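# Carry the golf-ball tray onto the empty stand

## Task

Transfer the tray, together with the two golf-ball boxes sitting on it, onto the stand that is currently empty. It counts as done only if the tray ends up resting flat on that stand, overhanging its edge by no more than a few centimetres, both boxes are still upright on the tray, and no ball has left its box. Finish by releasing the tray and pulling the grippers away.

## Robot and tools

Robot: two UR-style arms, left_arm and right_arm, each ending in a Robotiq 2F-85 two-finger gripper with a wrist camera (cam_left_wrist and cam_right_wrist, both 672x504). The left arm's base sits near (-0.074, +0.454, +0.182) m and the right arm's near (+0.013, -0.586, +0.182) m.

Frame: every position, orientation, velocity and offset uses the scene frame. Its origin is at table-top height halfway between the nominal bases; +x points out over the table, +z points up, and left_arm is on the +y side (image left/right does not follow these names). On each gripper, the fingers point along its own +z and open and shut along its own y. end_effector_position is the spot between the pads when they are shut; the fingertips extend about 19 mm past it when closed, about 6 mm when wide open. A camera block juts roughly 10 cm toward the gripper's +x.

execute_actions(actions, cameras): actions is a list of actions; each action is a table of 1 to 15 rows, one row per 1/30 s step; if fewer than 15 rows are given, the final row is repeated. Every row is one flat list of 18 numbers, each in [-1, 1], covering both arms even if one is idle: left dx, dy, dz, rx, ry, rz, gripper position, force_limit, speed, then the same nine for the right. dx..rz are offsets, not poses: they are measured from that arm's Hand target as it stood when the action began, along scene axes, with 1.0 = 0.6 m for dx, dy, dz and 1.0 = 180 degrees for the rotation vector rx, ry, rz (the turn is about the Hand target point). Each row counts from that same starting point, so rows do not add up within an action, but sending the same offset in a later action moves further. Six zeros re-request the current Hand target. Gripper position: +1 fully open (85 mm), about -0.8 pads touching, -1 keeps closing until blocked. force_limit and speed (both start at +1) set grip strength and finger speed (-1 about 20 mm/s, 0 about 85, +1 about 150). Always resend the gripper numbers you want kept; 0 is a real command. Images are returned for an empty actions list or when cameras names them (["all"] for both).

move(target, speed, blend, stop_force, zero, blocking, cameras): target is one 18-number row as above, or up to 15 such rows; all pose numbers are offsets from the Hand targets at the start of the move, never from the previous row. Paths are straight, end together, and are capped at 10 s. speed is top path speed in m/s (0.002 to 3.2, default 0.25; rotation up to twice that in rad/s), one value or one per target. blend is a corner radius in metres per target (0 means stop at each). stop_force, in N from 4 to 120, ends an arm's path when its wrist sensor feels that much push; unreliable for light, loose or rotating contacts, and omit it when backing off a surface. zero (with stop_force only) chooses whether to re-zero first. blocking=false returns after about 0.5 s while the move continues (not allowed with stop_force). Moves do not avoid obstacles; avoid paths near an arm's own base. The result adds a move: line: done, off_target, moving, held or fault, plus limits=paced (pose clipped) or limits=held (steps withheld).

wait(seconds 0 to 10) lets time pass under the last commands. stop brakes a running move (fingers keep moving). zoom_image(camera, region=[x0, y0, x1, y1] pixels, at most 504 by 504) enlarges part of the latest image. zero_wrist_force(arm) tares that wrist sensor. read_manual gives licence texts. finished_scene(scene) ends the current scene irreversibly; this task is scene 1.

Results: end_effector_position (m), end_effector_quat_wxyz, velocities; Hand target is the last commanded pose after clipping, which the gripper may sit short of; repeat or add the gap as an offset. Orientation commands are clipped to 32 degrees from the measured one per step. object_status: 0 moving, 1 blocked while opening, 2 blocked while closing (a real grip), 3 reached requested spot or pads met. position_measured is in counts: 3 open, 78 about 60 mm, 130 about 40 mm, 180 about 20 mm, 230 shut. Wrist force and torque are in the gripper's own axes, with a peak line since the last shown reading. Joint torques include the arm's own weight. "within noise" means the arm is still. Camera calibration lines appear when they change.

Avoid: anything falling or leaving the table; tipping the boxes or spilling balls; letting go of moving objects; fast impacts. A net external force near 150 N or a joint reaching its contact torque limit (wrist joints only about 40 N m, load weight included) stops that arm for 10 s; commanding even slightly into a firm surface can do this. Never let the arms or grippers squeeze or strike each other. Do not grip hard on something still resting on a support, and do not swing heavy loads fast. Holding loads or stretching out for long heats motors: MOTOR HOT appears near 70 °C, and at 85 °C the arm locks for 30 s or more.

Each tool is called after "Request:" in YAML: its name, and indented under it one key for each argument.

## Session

Request:
execute_actions:
  actions: []

Scene clock: 0.00 s.
left_arm: end_effector_position=(+0.7130, +0.8514, +0.1157) position_measured=3 object_status=3 end_effector_quat_wxyz=(+0.118, +0.770, +0.218, +0.589) | right_arm: end_effector_position=(+0.3965, -0.7662, +0.3548) position_measured=3 object_status=3 end_effector_quat_wxyz=(-0.388, +0.779, +0.193, +0.454)
Joint positions: left_arm=[0.37 -0.488 1.993 -4.353 -1.834 2.747] | right_arm=[2.521 -1.673 -2.595 -0.611 2.845 1.861]
Joint velocities: within noise
Joint torques (N m): no reading
Wrist force (N): no reading
Wrist torque (N m): no reading
Wrist force, peak (N): no reading
Hand target: left_arm +0.7130, +0.8514, +0.1157; +0.118, +0.770, +0.218, +0.589 | right_arm +0.3965, -0.7662, +0.3548; -0.388, +0.779, +0.193, +0.454
Tool commands: left_gripper/position=+1.0 left_gripper/force_limit=+1.0 left_gripper/speed=+1.0 right_gripper/position=+1.0 right_gripper/force_limit=+1.0 right_gripper/speed=+1.0
camera_calibration:
cam_left_wrist: T_world_to_cam=[[0.195718, -0.88267, 0.427304, 0.57259], [-0.525948, -0.462242, -0.71394, 0.871384], [0.827692, -0.0850089, -0.554707, -0.326996], [0, 0, 0, 1]] pos_world=[0.616888, 0.880401, 0.196059]
cam_right_wrist: T_world_to_cam=[[0.651321, -0.626131, -0.42865, -0.576312], [-0.672462, -0.214584, -0.708342, 0.374553], [0.351533, 0.749609, -0.560812, 0.763232], [0, 0, 0, 1]] pos_world=[0.358936, -0.852599, 0.446305]

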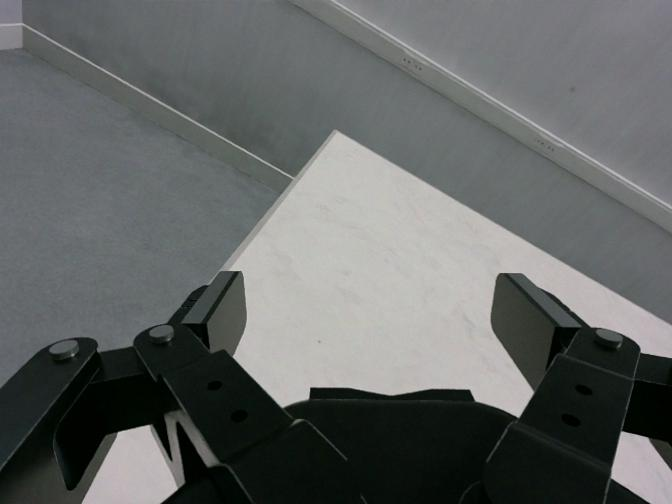

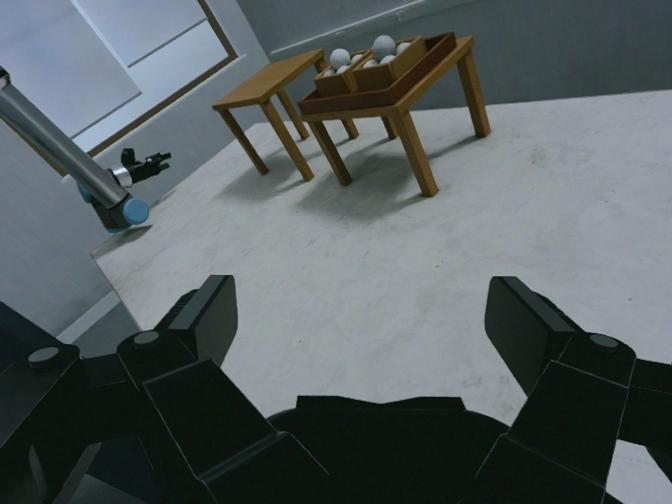

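Request:
move:
  target: [0.0617, -0.7183, 0.6733, 0.1211, 0.1895, -0.1074, 1, 1, 1, 0.589, 0.61, 0.4087, -0.1975, 0.1061, -0.2077, 1, 1, 1]
  speed: 0.4
  cameras: ["all"]

Scene clock: 37.00 s.
left_arm: end_effector_position=(+0.7501, +0.4204, +0.5197) position_measured=3 object_status=3 end_effector_quat_wxyz=(+0.000, +0.940, +0.000, +0.342) | right_arm: end_effector_position=(+0.7499, -0.4003, +0.6000) position_measured=3 object_status=3 end_effector_quat_wxyz=(+0.000, +0.940, +0.000, +0.342)
Joint positions: left_arm=[-0.31 -1.496 2.072 -2.818 -1.362 2.888] | right_arm=[3.818 -1.46 -2.08 -0.576 1.185 3.648]
Joint torques (N m): left_arm=[-16.77 -64.56 -46.93 -1.43 3.02 -3.43] | right_arm=[21.59 20.4 51.85 2.57 -4.3 2.09]
Wrist force (N): left_arm=[0.2 -0.3 -1.2] | right_arm=[0.6 -2.1 1.7]
Wrist torque (N m): left_arm=[-0.14 0.18 -0.11] | right_arm=[-0.23 -0.07 -0.26]
Wrist force, peak (N): left_arm=[1.8 1.0 -2.0] | right_arm=[2.3 -3.8 1.6]
Hand target: left_arm +0.7501, +0.4204, +0.5197; +0.000, +0.940, +0.000, +0.342 | right_arm +0.7499, -0.4002, +0.6000; +0.000, +0.940, +0.000, +0.342
Off the commanded pose: left_arm 0.000 m, 0 deg | right_arm 0.000 m, 0 deg.
move: done
camera_calibration:
cam_left_wrist: T_world_to_cam=[[-0.00797286, -0.999926, -0.00918948, 0.441298], [-0.938531, 0.0106542, -0.345029, 0.898887], [0.345102, 0.00587375, -0.938547, 0.353029], [0, 0, 0, 1]] pos_world=[0.725321, 0.429615, 0.645532]
cam_right_wrist: T_world_to_cam=[[-0.00117827, -0.999999, 0.00092831, -0.39028], [-0.938442, 0.000785065, -0.345436, 0.932366], [0.345435, -0.00127818, -0.938442, 0.43275], [0, 0, 0, 1]] pos_world=[0.725025, -0.390458, 0.728546]

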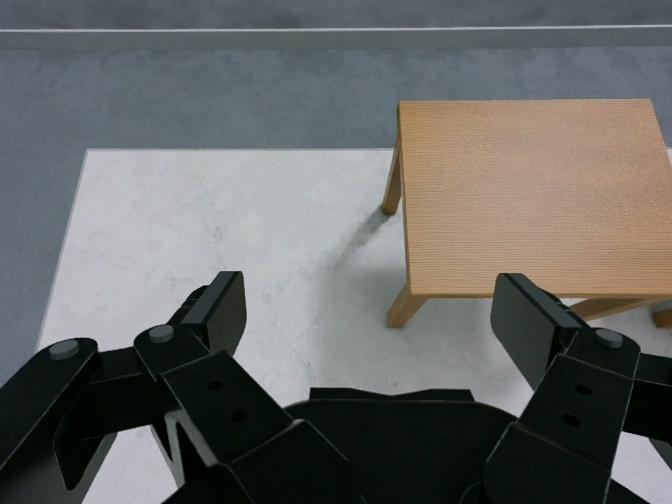

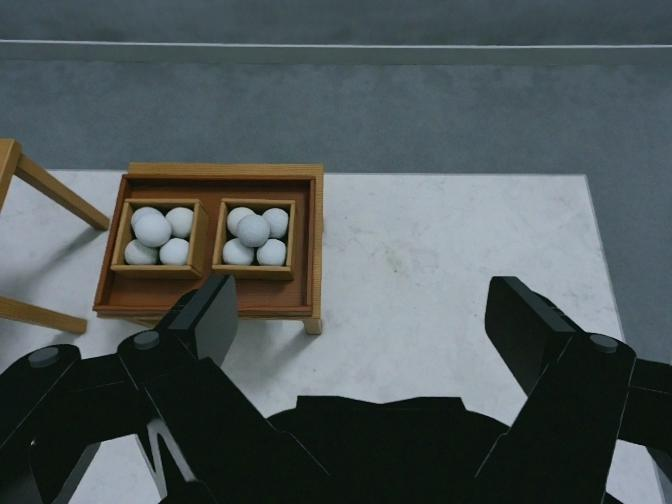

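Request:
zoom_image:
  camera: "cam_right_wrist"
  region: [85, 150, 335, 345]

Scaled by 2.016 from the camera's 672x504 image, which has a finer 960x720 frame.

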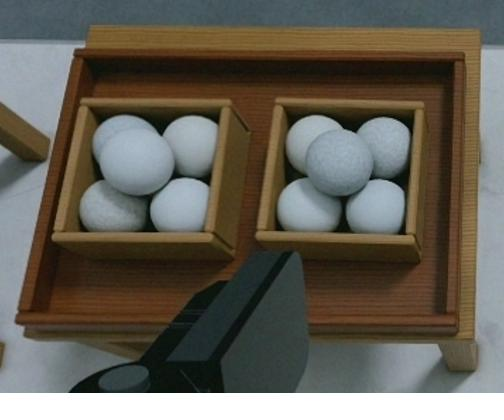

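Request:
move:
  target: [0.4, -0.8473, -0.1662, 0, 0.2222, 0, -0.167, 0, 0, 0.1702, 0.0753, -0.3, 0, 0.2222, 0, -0.167, 0, 0]
  speed: 0.3
  cameras: ["all"]

Scene clock: 71.57 s.
left_arm: end_effector_position=(+0.9900, -0.0880, +0.4200) position_measured=150 object_status=3 end_effector_quat_wxyz=(+0.000, +1.000, -0.001, +0.000) | right_arm: end_effector_position=(+0.8521, -0.3551, +0.4200) position_measured=150 object_status=3 end_effector_quat_wxyz=(+0.000, +1.000, +0.000, +0.000)
Joint positions: left_arm=[-0.601 -0.641 0.686 -1.616 -1.57 2.525] | right_arm=[3.663 -1.923 -1.64 -1.15 1.571 3.612]
Joint torques (N m): left_arm=[-7.17 -96.56 -53.92 0.24 -2.43 -3.1] | right_arm=[-17.99 62.33 51.29 1.91 2.51 -2.07]
Wrist force (N): left_arm=[-0.3 0.1 -0.8] | right_arm=[2.2 -2.1 3.1]
Wrist torque (N m): left_arm=[-0.13 0.34 -0.07] | right_arm=[-0.28 -0.24 0.09]
Wrist force, peak (N): left_arm=[-0.9 -2.6 -2.0] | right_arm=[2.9 -2.5 3.9]
Hand target: left_arm +0.9901, -0.0880, +0.4200; +0.000, +1.000, -0.001, +0.000 | right_arm +0.8521, -0.3551, +0.4200; +0.000, +1.000, +0.000, +0.000
Off the commanded pose: left_arm 0.000 m, 0 deg | right_arm 0.000 m, 0 deg.
move: done
camera_calibration:
cam_left_wrist: T_world_to_cam=[[-0.012075, -0.999925, -0.00178771, -0.0651251], [-0.940771, 0.0107548, 0.338872, 0.810152], [-0.338827, 0.00577369, -0.940831, 0.857753], [0, 0, 0, 1]] pos_world=[1.05201, -0.0787857, 0.532346]
cam_right_wrist: T_world_to_cam=[[-0.000425782, -0.999998, 0.00172462, -0.34579], [-0.940912, 0.000984666, 0.338649, 0.680897], [-0.33865, -0.00147853, -0.940911, 0.812473], [0, 0, 0, 1]] pos_world=[0.915661, -0.345259, 0.534476]

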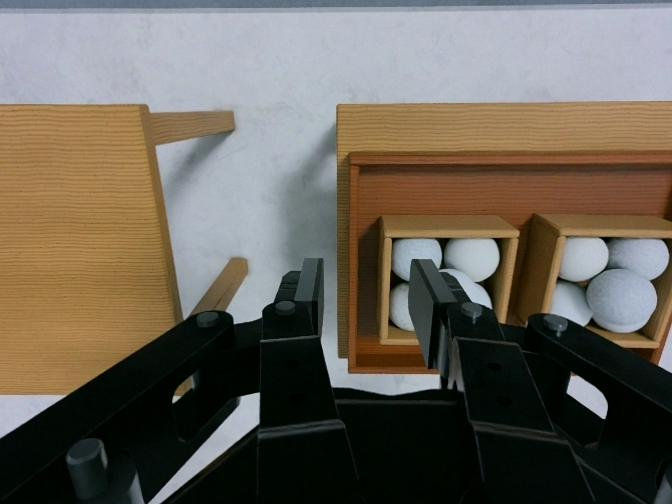

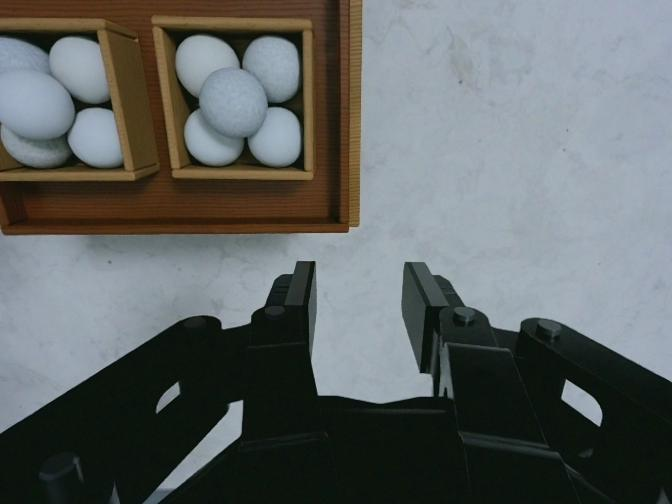

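Request:
zoom_image:
  camera: "cam_left_wrist"
  region: [330, 130, 530, 270]

Request:
zoom_image:
  camera: "cam_right_wrist"
  region: [230, 130, 380, 270]

Scaled by 2.520 from the camera's 672x504 image, which has a finer 960x720 frame.

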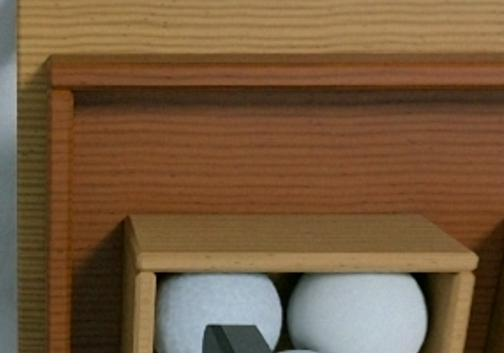

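Scaled by 3.360 from the camera's 672x504 image, which has a finer 960x720 frame.

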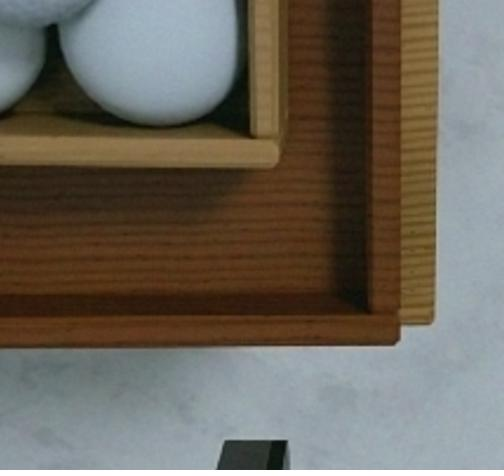

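Request:
move:
  target: [-0.0018, 0.0013, -0.25, 0, 0, 0, -0.167, 0, 0, -0.0035, 0.0055, -0.25, 0, 0, 0, -0.167, 0, 0]
  speed: 0.15
  cameras: ["all"]

Request:
zoom_image:
  camera: "cam_left_wrist"
  region: [310, 160, 460, 310]

Request:
zoom_image:
  camera: "cam_right_wrist"
  region: [280, 200, 430, 350]

Scene clock: 94.37 s.
left_arm: end_effector_position=(+0.9890, -0.0872, +0.2703) position_measured=150 object_status=3 end_effector_quat_wxyz=(+0.000, +1.000, -0.001, +0.000) | right_arm: end_effector_position=(+0.8499, -0.3518, +0.2703) position_measured=150 object_status=3 end_effector_quat_wxyz=(+0.000, +1.000, +0.000, +0.000)
Joint positions: left_arm=[-0.601 -0.59 0.855 -1.835 -1.571 2.525] | right_arm=[3.668 -2.049 -1.757 -0.907 1.571 3.617]
Joint torques (N m): left_arm=[10.54 -97.47 -40.84 -8.27 1.61 -0.66] | right_arm=[21.04 67.28 30.61 7.77 -0.05 1.18]
Wrist force (N): left_arm=[-0.9 0.3 -1.3] | right_arm=[2.4 -1.9 3.1]
Wrist torque (N m): left_arm=[-0.09 0.41 -0.05] | right_arm=[-0.23 -0.27 0.11]
Wrist force, peak (N): left_arm=[-0.8 0.0 -2.8] | right_arm=[2.4 -2.1 4.0]
Hand target: left_arm +0.9890, -0.0872, +0.2700; +0.000, +1.000, -0.001, +0.000 | right_arm +0.8500, -0.3518, +0.2700; +0.000, +1.000, +0.000, +0.000
Off the commanded pose: left_arm 0.000 m, 0 deg | right_arm 0.000 m, 0 deg.
move: done
camera_calibration:
cam_left_wrist: T_world_to_cam=[[-0.0120157, -0.999926, -0.00191361, -0.0647186], [-0.940697, 0.0106551, 0.339081, 0.859801], [-0.339035, 0.00587442, -0.940755, 0.716671], [0, 0, 0, 1]] pos_world=[1.05101, -0.0780851, 0.382546]
cam_right_wrist: T_world_to_cam=[[-0.000425606, -0.999998, 0.00172425, -0.342233], [-0.940869, 0.000984565, 0.338769, 0.729528], [-0.33877, -0.00147812, -0.940868, 0.671005], [0, 0, 0, 1]] pos_world=[0.913561, -0.341959, 0.384776]

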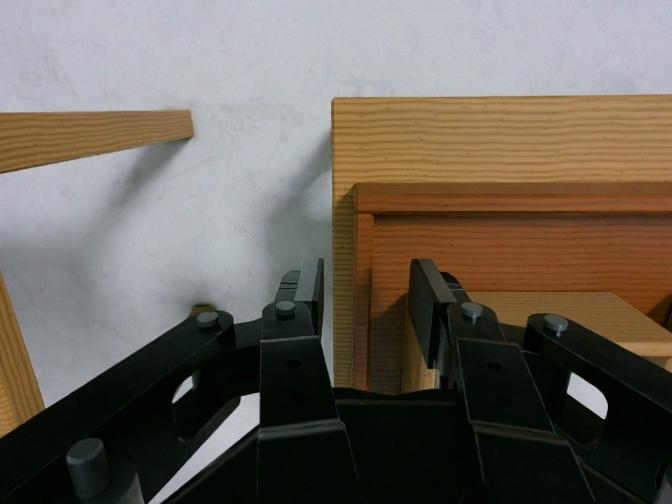

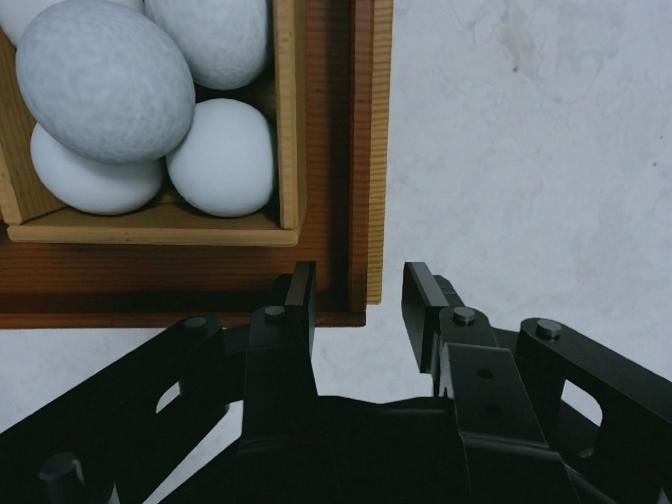

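Scaled by 3.360 from the camera's 672x504 image, which has a finer 960x720 frame.

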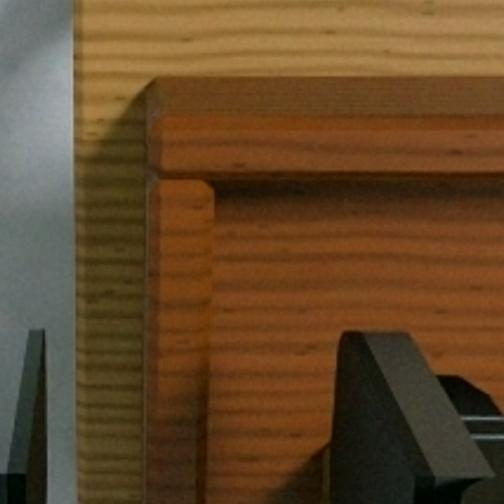

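Scaled by 3.360 from the camera's 672x504 image, which has a finer 960x720 frame.

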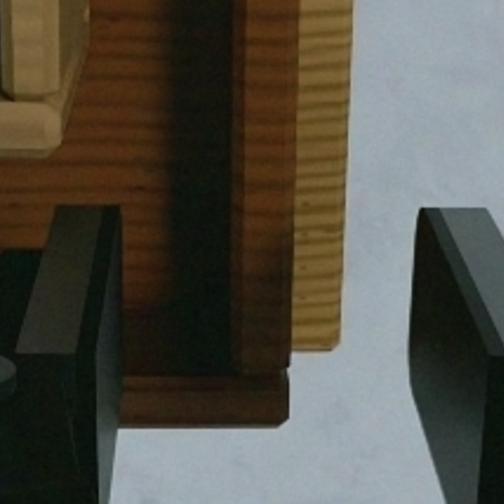

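Request:
move:
  target: [0, 0, -0.0517, 0, 0, 0, -0.167, 0, 0, 0, -0.001, -0.0517, 0, 0, 0, -0.167, 0, 0]
  speed: 0.1

Request:
move:
  target: [0, 0, -0.0333, 0, 0, 0, -0.167, 0, 0, 0, 0, -0.0333, 0, 0, 0, -0.167, 0, 0]
  speed: 0.01
  stop_force: 5

Scene clock: 110.07 s.
left_arm: end_effector_position=(+0.9890, -0.0872, +0.2392) position_measured=150 object_status=3 end_effector_quat_wxyz=(+0.000, +1.000, -0.001, +0.000) | right_arm: end_effector_position=(+0.8500, -0.3523, +0.2393) position_measured=150 object_status=3 end_effector_quat_wxyz=(+0.000, +1.000, +0.000, +0.000)
Joint positions: left_arm=[-0.601 -0.571 0.875 -1.875 -1.571 2.525] | right_arm=[3.667 -2.082 -1.774 -0.858 1.571 3.616]
Joint torques (N m): left_arm=[4.81 -98.25 -38.31 -7.93 1.37 1.07] | right_arm=[-18.14 68.8 30.35 7.56 -1.75 -1.13]
Wrist force (N): left_arm=[-0.4 -0.2 -1.4] | right_arm=[2.1 -1.9 2.9]
Wrist torque (N m): left_arm=[-0.18 0.34 -0.07] | right_arm=[-0.21 -0.22 0.11]
Wrist force, peak (N): left_arm=[-0.9 -0.1 -2.1] | right_arm=[2.1 -1.9 3.7]
Hand target: left_arm +0.9890, -0.0872, +0.2390; +0.000, +1.000, -0.001, +0.000 | right_arm +0.8500, -0.3524, +0.2390; +0.000, +1.000, +0.000, +0.000
Off the commanded pose: left_arm 0.000 m, 0 deg | right_arm 0.000 m, 0 deg.
move: done

Scene clock: 112.63 s.
left_arm: end_effector_position=(+0.9890, -0.0872, +0.2292) position_measured=150 object_status=3 end_effector_quat_wxyz=(+0.000, +1.000, -0.001, +0.000) | right_arm: end_effector_position=(+0.8500, -0.3524, +0.2281) position_measured=150 object_status=3 end_effector_quat_wxyz=(+0.000, +1.000, +0.000, +0.000)
Joint positions: left_arm=[-0.601 -0.565 0.881 -1.887 -1.571 2.525] | right_arm=[3.667 -2.094 -1.779 -0.841 1.571 3.616]
Joint torques (N m): left_arm=[3.17 -117.94 -43.54 0.08 1.3 0.99] | right_arm=[-11.79 107.18 37.41 1.67 -1.97 -0.94]
Wrist force (N): left_arm=[-1.3 -1.9 -12.6] | right_arm=[3.3 -2.3 -2.4]
Wrist torque (N m): left_arm=[-0.34 0.41 -0.06] | right_arm=[-0.11 -0.17 0.13]
Wrist force, peak (N): left_arm=[-4.3 -2.3 -19.2] | right_arm=[-1.5 -0.8 -20.1]
Hand target: left_arm +0.9890, -0.0872, +0.2293; +0.000, +1.000, -0.001, +0.000 (not the last commanded pose) | right_arm +0.8500, -0.3524, +0.2281; +0.000, +1.000, +0.000, +0.000 (not the last commanded pose)
Off the commanded pose: left_arm 0.010 m, 0 deg | right_arm 0.009 m, 0 deg.
move: contact (left_arm, right_arm)

Request:
move:
  target:
    - [0, 0, 0.0077, 0, 0, 0, -0.167, 0, 0, 0, 0, 0.0077, 0, 0, 0, -0.167, 0, 0]
    - [0, 0, 0.0077, 0, 0, 0, -1, 0, -1, 0, 0, 0.0077, 0, 0, 0, -1, 0, -1]
  speed: 0.05
  cameras: ["all"]

Request:
wait:
  seconds: 0.3

Scene clock: 118.67 s.
left_arm: end_effector_position=(+0.9890, -0.0872, +0.2339) position_measured=212 object_status=0 end_effector_quat_wxyz=(+0.000, +1.000, -0.001, +0.000) | right_arm: end_effector_position=(+0.8499, -0.3524, +0.2328) position_measured=212 object_status=0 end_effector_quat_wxyz=(+0.000, +1.000, +0.000, +0.000)
Joint positions: left_arm=[-0.601 -0.568 0.878 -1.881 -1.57 2.525] | right_arm=[3.667 -2.089 -1.777 -0.848 1.571 3.616]
Joint torques (N m): left_arm=[1.85 -126.47 -50.58 -2.24 -3.55 0.92] | right_arm=[10.33 98.43 44.19 7.97 -0.17 -1.37]
Wrist force (N): left_arm=[3.2 -10.8 -4.3] | right_arm=[-6.3 8.6 -9.9]
Wrist torque (N m): left_arm=[-0.39 0.40 -0.26] | right_arm=[-0.08 -0.36 -0.08]
Wrist force, peak (N): left_arm=[-1.2 -1.5 -13.0] | right_arm=[-6.4 8.8 -10.1]
Hand target: left_arm +0.9890, -0.0872, +0.2339; +0.000, +1.000, -0.001, +0.000 | right_arm +0.8500, -0.3524, +0.2327; +0.000, +1.000, +0.000, +0.000
Off the commanded pose: left_arm 0.000 m, 0 deg | right_arm 0.000 m, 0 deg.
move: done
camera_calibration:
cam_left_wrist: T_world_to_cam=[[-0.0120141, -0.999926, -0.00191478, -0.0646893], [-0.94074, 0.0106539, 0.33896, 0.872196], [-0.338915, 0.00587363, -0.940799, 0.682409], [0, 0, 0, 1]] pos_world=[1.05101, -0.0779851, 0.346246]
cam_right_wrist: T_world_to_cam=[[-0.000391428, -0.999998, 0.00181823, -0.342831], [-0.940869, 0.000984245, 0.338769, 0.742266], [-0.33877, -0.00157811, -0.940868, 0.635593], [0, 0, 0, 1]] pos_world=[0.913561, -0.342558, 0.347176]

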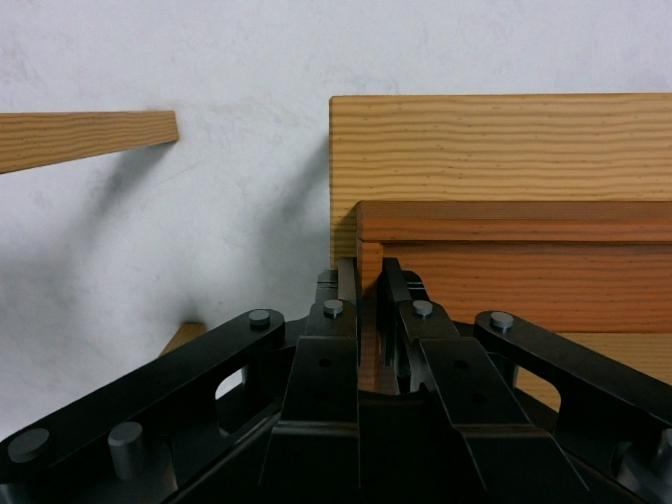

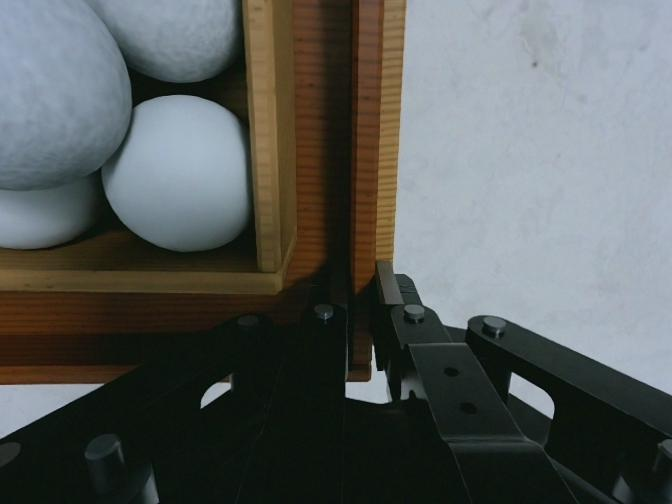

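Scene clock: 118.97 s.
left_arm: end_effector_position=(+0.9890, -0.0872, +0.2339) position_measured=212 object_status=2 end_effector_quat_wxyz=(+0.000, +1.000, -0.001, +0.000) | right_arm: end_effector_position=(+0.8500, -0.3524, +0.2328) position_measured=212 object_status=2 end_effector_quat_wxyz=(+0.000, +1.000, +0.000, +0.000)
Joint positions: left_arm=[-0.601 -0.568 0.878 -1.881 -1.57 2.525] | right_arm=[3.667 -2.089 -1.777 -0.848 1.571 3.616]
Joint torques (N m): left_arm=[1.68 -121.91 -50.33 -2.84 -4.78 1.15] | right_arm=[11.21 93.17 43.3 10.27 0.46 -1.06]
Wrist force (N): left_arm=[2.5 -10.7 -4.3] | right_arm=[-6.8 8.8 -9.9]
Wrist torque (N m): left_arm=[-0.37 0.50 -0.25] | right_arm=[-0.08 -0.33 -0.08]
Wrist force, peak (N): left_arm=[2.9 -11.0 -4.9] | right_arm=[-6.8 8.8 -9.9]
Hand target: left_arm +0.9890, -0.0872, +0.2339; +0.000, +1.000, -0.001, +0.000 | right_arm +0.8500, -0.3524, +0.2327; +0.000, +1.000, +0.000, +0.000
Tool commands: left_gripper/position=-1.0 left_gripper/force_limit=+0.0 left_gripper/speed=-1.0 right_gripper/position=-1.0 right_gripper/force_limit=+0.0 right_gripper/speed=-1.0
Off the commanded pose: left_arm 0.000 m, 0 deg | right_arm 0.000 m, 0 deg.
wait: 0.30 s; at rest by 0.17 s

Request:
move:
  target: [0, 0.0006, 0.05, 0, 0, 0, -1, 0, -1, 0, -0.0003, 0.05, 0, 0, 0, -1, 0, -1]
  speed: 0.05

Scene clock: 133.57 s.
left_arm: end_effector_position=(+0.9890, -0.0869, +0.2636) position_measured=212 object_status=2 end_effector_quat_wxyz=(+0.000, +1.000, -0.001, +0.000) | right_arm: end_effector_position=(+0.8500, -0.3525, +0.2624) position_measured=212 object_status=2 end_effector_quat_wxyz=(+0.000, +1.000, +0.000, +0.000)
Joint positions: left_arm=[-0.6 -0.586 0.86 -1.844 -1.571 2.525] | right_arm=[3.667 -2.057 -1.762 -0.894 1.571 3.616]
Joint torques (N m): left_arm=[15.29 -135.22 -55.1 -1.32 0.73 2.23] | right_arm=[-16.57 116.5 51.71 3.44 2.68 -0.96]
Wrist force (N): left_arm=[2.3 -2.6 4.2] | right_arm=[-1.0 0.4 9.1]
Wrist torque (N m): left_arm=[-0.39 0.41 -0.29] | right_arm=[-0.12 -0.23 -0.09]
Wrist force, peak (N): left_arm=[4.0 -11.6 -4.4] | right_arm=[-7.9 9.4 -9.6]
Hand target: left_arm +0.9890, -0.0868, +0.2639; +0.000, +1.000, -0.001, +0.000 | right_arm +0.8500, -0.3525, +0.2627; +0.000, +1.000, +0.000, +0.000
Off the commanded pose: left_arm 0.000 m, 0 deg | right_arm 0.000 m, 0 deg.
move: done

Request:
move:
  target:
    - [0.005, 0.1667, 0.1, 0, 0, 0, -1, 0, -1, 0.005, 0.1667, 0.1, 0, 0, 0, -1, 0, -1]
    - [0.025, 0.7083, 0.1, 0, 0, 0, -1, 0, -1, 0.025, 0.7083, 0.1, 0, 0, 0, -1, 0, -1]
  speed: 0.12
  blend: [0.03, 0]
  cameras: ["all"]

Request:
zoom_image:
  camera: "cam_left_wrist"
  region: [300, 120, 450, 270]

Request:
zoom_image:
  camera: "cam_right_wrist"
  region: [290, 150, 440, 300]

Scene clock: 143.80 s.
left_arm: end_effector_position=(+1.0040, +0.3380, +0.3239) position_measured=212 object_status=2 end_effector_quat_wxyz=(+0.000, +1.000, -0.001, +0.000) | right_arm: end_effector_position=(+0.8649, +0.0722, +0.3227) position_measured=212 object_status=2 end_effector_quat_wxyz=(+0.000, +1.000, +0.000, +0.000)
Joint positions: left_arm=[-0.252 -0.822 1.188 -1.936 -1.57 2.874] | right_arm=[4.013 -2.307 -1.212 -1.195 1.571 3.962]
Joint torques (N m): left_arm=[-4.93 -121.8 -39.65 -6.48 -7.45 4.07] | right_arm=[31.85 99.83 67.04 7.7 3.09 2.44]
Wrist force (N): left_arm=[11.4 -22.3 5.8] | right_arm=[-10.5 20.3 7.6]
Wrist torque (N m): left_arm=[-0.05 0.83 -0.36] | right_arm=[0.12 -0.34 -0.48]
Wrist force, peak (N): left_arm=[11.5 -22.3 5.5] | right_arm=[-10.5 20.3 7.6]
Hand target: left_arm +1.0040, +0.3381, +0.3239; +0.000, +1.000, -0.001, +0.000 | right_arm +0.8650, +0.0724, +0.3227; +0.000, +1.000, +0.000, +0.000
Off the commanded pose: left_arm 0.000 m, 0 deg | right_arm 0.000 m, 0 deg.
move: done
camera_calibration:
cam_left_wrist: T_world_to_cam=[[-0.0120484, -0.999925, -0.00200871, 0.360909], [-0.94074, 0.0106543, 0.338961, 0.85127], [-0.338915, 0.00597361, -0.940798, 0.769632], [0, 0, 0, 1]] pos_world=[1.06601, 0.347215, 0.436246]
cam_right_wrist: T_world_to_cam=[[-0.000424871, -0.999998, 0.00172399, 0.0816822], [-0.940869, 0.000983784, 0.338769, 0.725472], [-0.33877, -0.00147811, -0.940868, 0.726015], [0, 0, 0, 1]] pos_world=[0.928561, 0.0820415, 0.437176]

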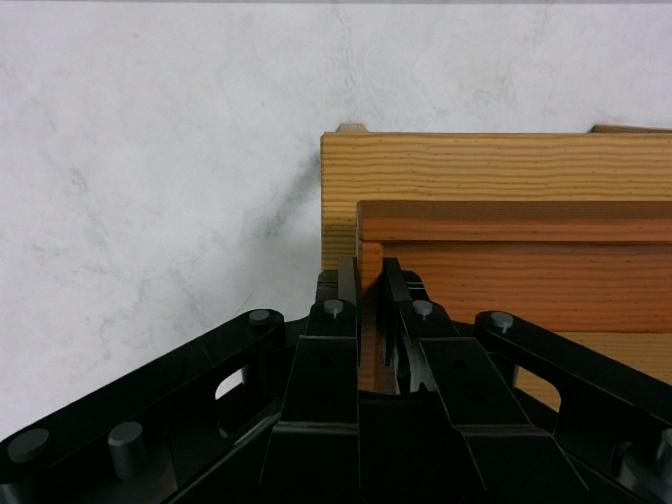

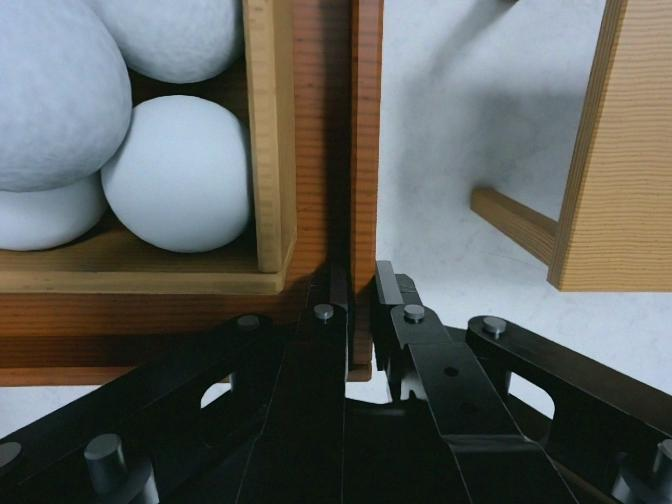

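Scaled by 3.360 from the camera's 672x504 image, which has a finer 960x720 frame.

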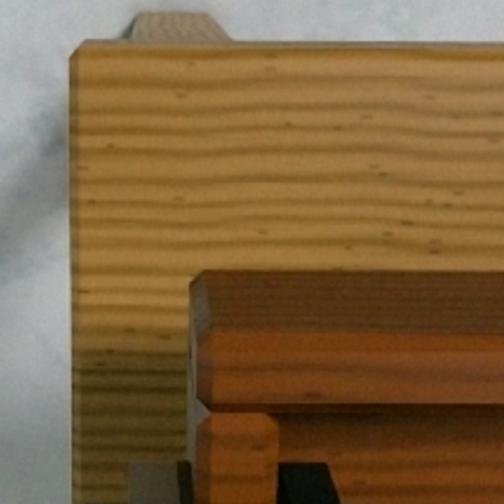

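Scaled by 3.360 from the camera's 672x504 image, which has a finer 960x720 frame.

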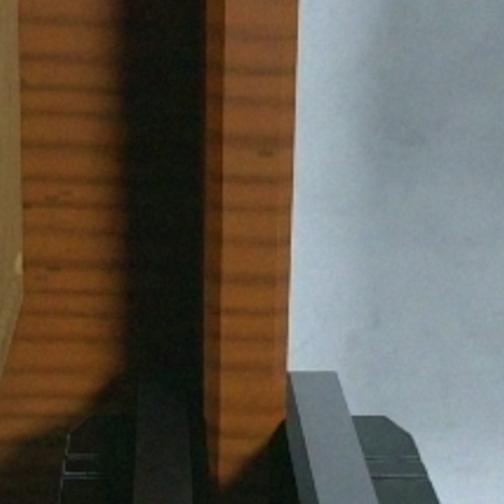

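Request:
move:
  target: [0.0008, 0.0077, -0.04, 0, 0, 0, -1, 0, -1, -0.0008, 0.0057, -0.04, 0, 0, 0, -1, 0, -1]
  speed: 0.06
  cameras: ["all"]

Scene clock: 157.57 s.
left_arm: end_effector_position=(+1.0045, +0.3426, +0.3002) position_measured=212 object_status=2 end_effector_quat_wxyz=(+0.000, +1.000, -0.001, +0.000) | right_arm: end_effector_position=(+0.8645, +0.0759, +0.2990) position_measured=212 object_status=2 end_effector_quat_wxyz=(+0.000, +1.000, +0.000, +0.000)
Joint positions: left_arm=[-0.248 -0.807 1.205 -1.969 -1.571 2.878] | right_arm=[4.016 -2.325 -1.224 -1.165 1.571 3.965]
Joint torques (N m): left_arm=[15.64 -87.57 -40.97 -7.76 0.77 3.86] | right_arm=[20.31 98.45 41.21 8.53 1.61 2.13]
Wrist force (N): left_arm=[0.8 -2.2 5.3] | right_arm=[0.3 0.2 7.5]
Wrist torque (N m): left_arm=[-0.12 0.74 -0.29] | right_arm=[0.08 -0.29 -0.38]
Wrist force, peak (N): left_arm=[12.1 -24.3 5.8] | right_arm=[-11.0 21.9 7.7]
Hand target: left_arm +1.0045, +0.3428, +0.2999; +0.000, +1.000, -0.001, +0.000 | right_arm +0.8645, +0.0759, +0.2987; +0.000, +1.000, +0.000, +0.000
Off the commanded pose: left_arm 0.000 m, 0 deg | right_arm 0.000 m, 0 deg.
move: done
camera_calibration:
cam_left_wrist: T_world_to_cam=[[-0.0120397, -0.999926, -0.00169196, 0.365326], [-0.940696, 0.0107528, 0.33908, 0.859628], [-0.339036, 0.00567405, -0.940756, 0.747601], [0, 0, 0, 1]] pos_world=[1.06651, 0.351814, 0.412446]
cam_right_wrist: T_world_to_cam=[[-0.000331705, -0.999999, 0.00168991, 0.0852507], [-0.940901, 0.000884441, 0.33868, 0.733102], [-0.338681, -0.0014777, -0.9409, 0.703483], [0, 0, 0, 1]] pos_world=[0.928061, 0.0856417, 0.413476]

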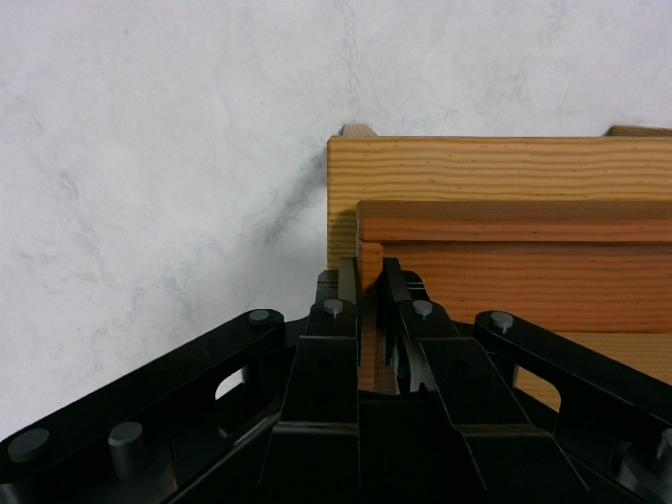

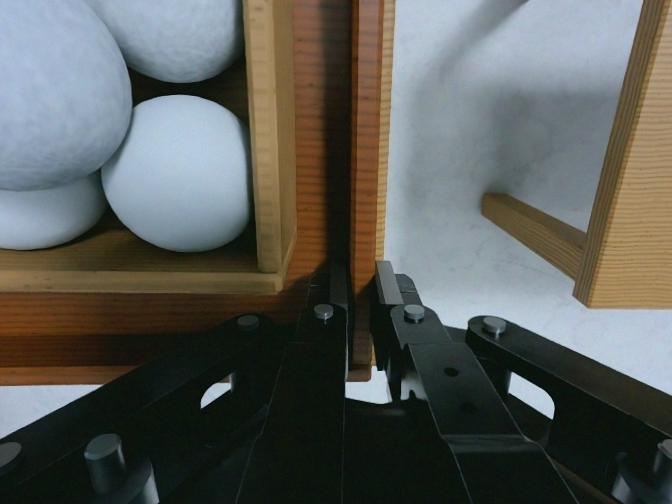

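Request:
move:
  target: [0, 0, -0.045, 0, 0, 0, -1, 0, -1, 0, 0, -0.045, 0, 0, 0, -1, 0, -1]
  speed: 0.01
  stop_force: 4.5

Scene clock: 162.87 s.
left_arm: end_effector_position=(+1.0045, +0.3428, +0.2902) position_measured=212 object_status=2 end_effector_quat_wxyz=(+0.000, +1.000, -0.001, +0.000) | right_arm: end_effector_position=(+0.8645, +0.0759, +0.2902) position_measured=212 object_status=2 end_effector_quat_wxyz=(+0.000, +1.000, +0.000, +0.000)
Joint positions: left_arm=[-0.248 -0.8 1.211 -1.982 -1.57 2.878] | right_arm=[4.016 -2.332 -1.229 -1.153 1.571 3.965]
Joint torques (N m): left_arm=[13.28 -116.88 -49.65 -0.26 1.22 3.9] | right_arm=[13.39 134.61 48.37 1.09 -1.96 2.11]
Wrist force (N): left_arm=[0.8 0.7 0.3] | right_arm=[3.3 -4.3 -0.3]
Wrist torque (N m): left_arm=[-0.38 0.52 -0.28] | right_arm=[0.08 -0.39 -0.40]
Wrist force, peak (N): left_arm=[-2.5 -2.3 -8.9] | right_arm=[-1.9 1.4 -8.2]
Hand target: left_arm +1.0045, +0.3428, +0.2902; +0.000, +1.000, -0.001, +0.000 (not the last commanded pose) | right_arm +0.8645, +0.0759, +0.2902; +0.000, +1.000, +0.000, +0.000 (not the last commanded pose)
Off the commanded pose: left_arm 0.017 m, 0 deg | right_arm 0.018 m, 0 deg.
move: contact (left_arm, right_arm)

Request:
move:
  target: [0, 0, 0, 0, 0, 0, -0.167, 0, -0.5, 0, 0, 0, 0, 0, 0, -0.167, 0, -0.5]
  speed: 0.05
  cameras: ["all"]

Scene clock: 167.70 s.
left_arm: end_effector_position=(+1.0045, +0.3428, +0.2902) position_measured=150 object_status=0 end_effector_quat_wxyz=(+0.000, +1.000, -0.001, +0.000) | right_arm: end_effector_position=(+0.8645, +0.0759, +0.2902) position_measured=150 object_status=0 end_effector_quat_wxyz=(+0.000, +1.000, +0.000, +0.000)
Joint positions: left_arm=[-0.248 -0.8 1.211 -1.982 -1.57 2.878] | right_arm=[4.016 -2.332 -1.229 -1.153 1.571 3.965]
Joint torques (N m): left_arm=[8.74 -110.68 -49 -1.5 0.56 3.73] | right_arm=[13.26 134.24 48.4 3.1 -2.11 1.33]
Wrist force (N): left_arm=[-0.8 -0.2 -1.0] | right_arm=[2.3 -2.1 2.7]
Wrist torque (N m): left_arm=[-0.16 0.43 -0.27] | right_arm=[-0.24 -0.27 -0.21]
Wrist force, peak (N): left_arm=[-0.3 0.0 2.7] | right_arm=[2.9 -4.2 4.2]
Hand target: left_arm +1.0045, +0.3428, +0.2902; +0.000, +1.000, -0.001, +0.000 | right_arm +0.8645, +0.0759, +0.2902; +0.000, +1.000, +0.000, +0.000
Off the commanded pose: left_arm 0.000 m, 0 deg | right_arm 0.000 m, 0 deg.
move: done
camera_calibration:
cam_left_wrist: T_world_to_cam=[[-0.0119812, -0.999927, -0.00182038, 0.3654], [-0.940741, 0.0106549, 0.338959, 0.863114], [-0.338915, 0.00577364, -0.940799, 0.73814], [0, 0, 0, 1]] pos_world=[1.06651, 0.351915, 0.402546]
cam_right_wrist: T_world_to_cam=[[-0.000424871, -0.999998, 0.00172399, 0.085338], [-0.940869, 0.000983784, 0.338769, 0.736008], [-0.33877, -0.00147811, -0.940868, 0.695273], [0, 0, 0, 1]] pos_world=[0.928061, 0.0856415, 0.404676]

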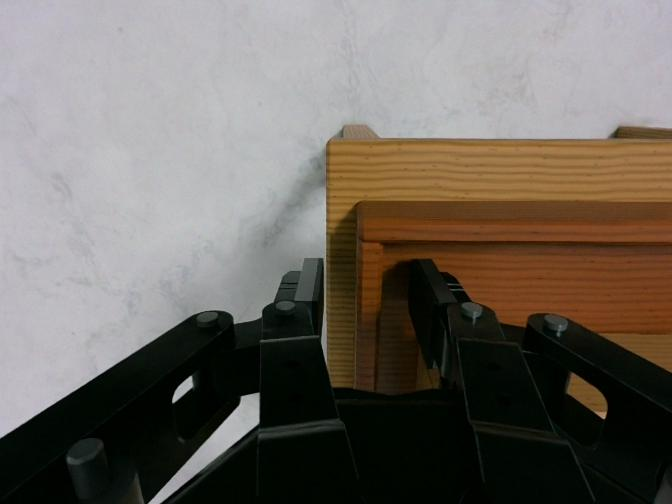

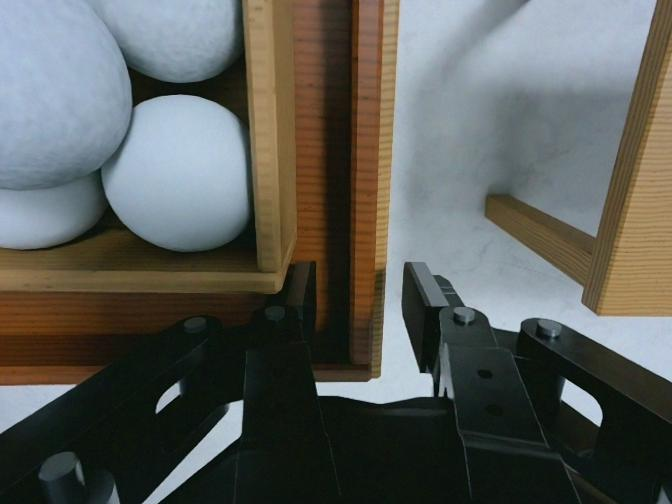

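Request:
move:
  target: [0, 0, 0.4, 0, 0, 0, -0.167, 0, -0.5, 0, 0, 0.4, 0, 0, 0, -0.167, 0, -0.5]
  speed: 0.2
  cameras: ["all"]

Scene clock: 171.90 s.
left_arm: end_effector_position=(+1.0045, +0.3428, +0.5301) position_measured=150 object_status=3 end_effector_quat_wxyz=(+0.000, +1.000, -0.001, +0.000) | right_arm: end_effector_position=(+0.8645, +0.0758, +0.5301) position_measured=150 object_status=3 end_effector_quat_wxyz=(+0.000, +1.000, +0.000, +0.000)
Joint positions: left_arm=[-0.247 -0.902 0.954 -1.623 -1.57 2.878] | right_arm=[4.016 -2.227 -0.975 -1.512 1.571 3.965]
Joint torques (N m): left_arm=[2.79 -83.32 -55.09 -0.4 -1.78 -1.16] | right_arm=[4.97 92.47 57.03 2.27 1.58 1.82]
Wrist force (N): left_arm=[-0.5 0.1 -1.4] | right_arm=[2.2 -2.2 3.0]
Wrist torque (N m): left_arm=[-0.13 0.35 -0.26] | right_arm=[-0.27 -0.26 -0.22]
Wrist force, peak (N): left_arm=[-1.3 -0.1 -3.0] | right_arm=[2.4 -2.0 4.6]
Hand target: left_arm +1.0045, +0.3428, +0.5302; +0.000, +1.000, -0.001, +0.000 | right_arm +0.8645, +0.0759, +0.5302; +0.000, +1.000, +0.000, +0.000
Off the commanded pose: left_arm 0.000 m, 0 deg | right_arm 0.000 m, 0 deg.
move: done
camera_calibration:
cam_left_wrist: T_world_to_cam=[[-0.0119797, -0.999927, -0.00182247, 0.365936], [-0.940773, 0.0106534, 0.338871, 0.781922], [-0.338827, 0.0057741, -0.940831, 0.963669], [0, 0, 0, 1]] pos_world=[1.06651, 0.352015, 0.642346]
cam_right_wrist: T_world_to_cam=[[-0.000365905, -0.999999, 0.00159626, 0.0849522], [-0.940945, 0.000884727, 0.33856, 0.65495], [-0.338561, -0.00137811, -0.940944, 0.920833], [0, 0, 0, 1]] pos_world=[0.928061, 0.0856416, 0.644577]

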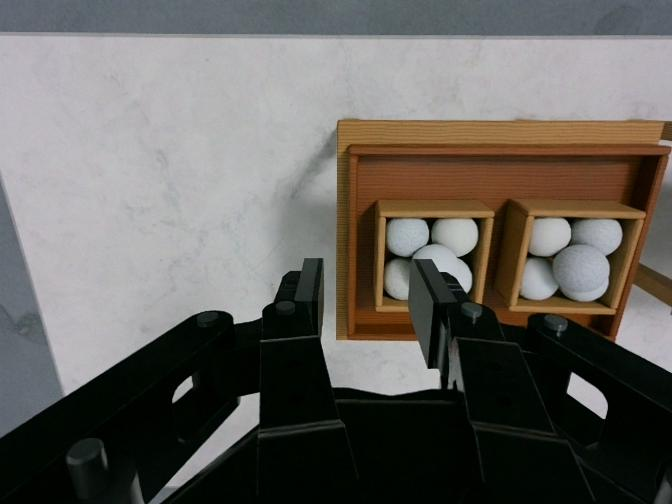

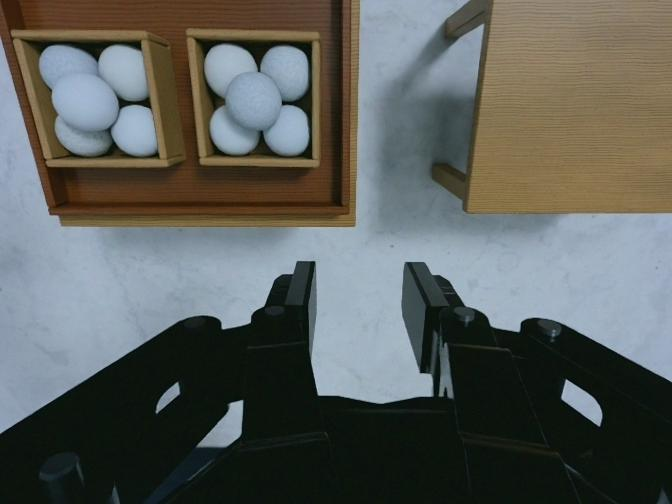

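All good: 10 balls in boxes, tray centred on the stand. Retreat.

Request:
move:
  target: [-0.5, 0.2, 0, 0, 0, 0, -0.167, 0, -0.5, -0.4, -0.4, 0, 0, 0, 0, -0.167, 0, -0.5]
  speed: 0.4
  cameras: []

Request:
finished_scene:
  scene: 2

Scene clock: 177.03 s.
left_arm: end_effector_position=(+0.7047, +0.4627, +0.5302) position_measured=150 object_status=3 end_effector_quat_wxyz=(+0.000, +1.000, -0.001, +0.000) | right_arm: end_effector_position=(+0.6246, -0.1640, +0.5301) position_measured=150 object_status=3 end_effector_quat_wxyz=(+0.000, +1.000, +0.000, +0.000)
Joint positions: left_arm=[-0.198 -1.424 1.699 -1.845 -1.57 2.928] | right_arm=[4.033 -1.659 -1.765 -1.29 1.571 3.982]
Joint torques (N m): left_arm=[19.55 -72.42 -41.15 -7.57 1.51 3.75] | right_arm=[21.45 83.33 38.24 7.78 -2.31 2.07]
Wrist force (N): left_arm=[-0.7 -0.4 -0.8] | right_arm=[1.7 -1.9 3.0]
Wrist torque (N m): left_arm=[-0.21 0.39 -0.26] | right_arm=[-0.19 -0.18 -0.23]
Wrist force, peak (N): left_arm=[-2.8 -1.3 -0.7] | right_arm=[3.7 -3.7 3.2]
Hand target: left_arm +0.7045, +0.4628, +0.5302; +0.000, +1.000, -0.001, +0.000 | right_arm +0.6245, -0.1641, +0.5302; +0.000, +1.000, +0.000, +0.000
Off the commanded pose: left_arm 0.000 m, 0 deg | right_arm 0.000 m, 0 deg.
move: done
No camera images: "cameras" was empty.

The scene is finished: the task was done.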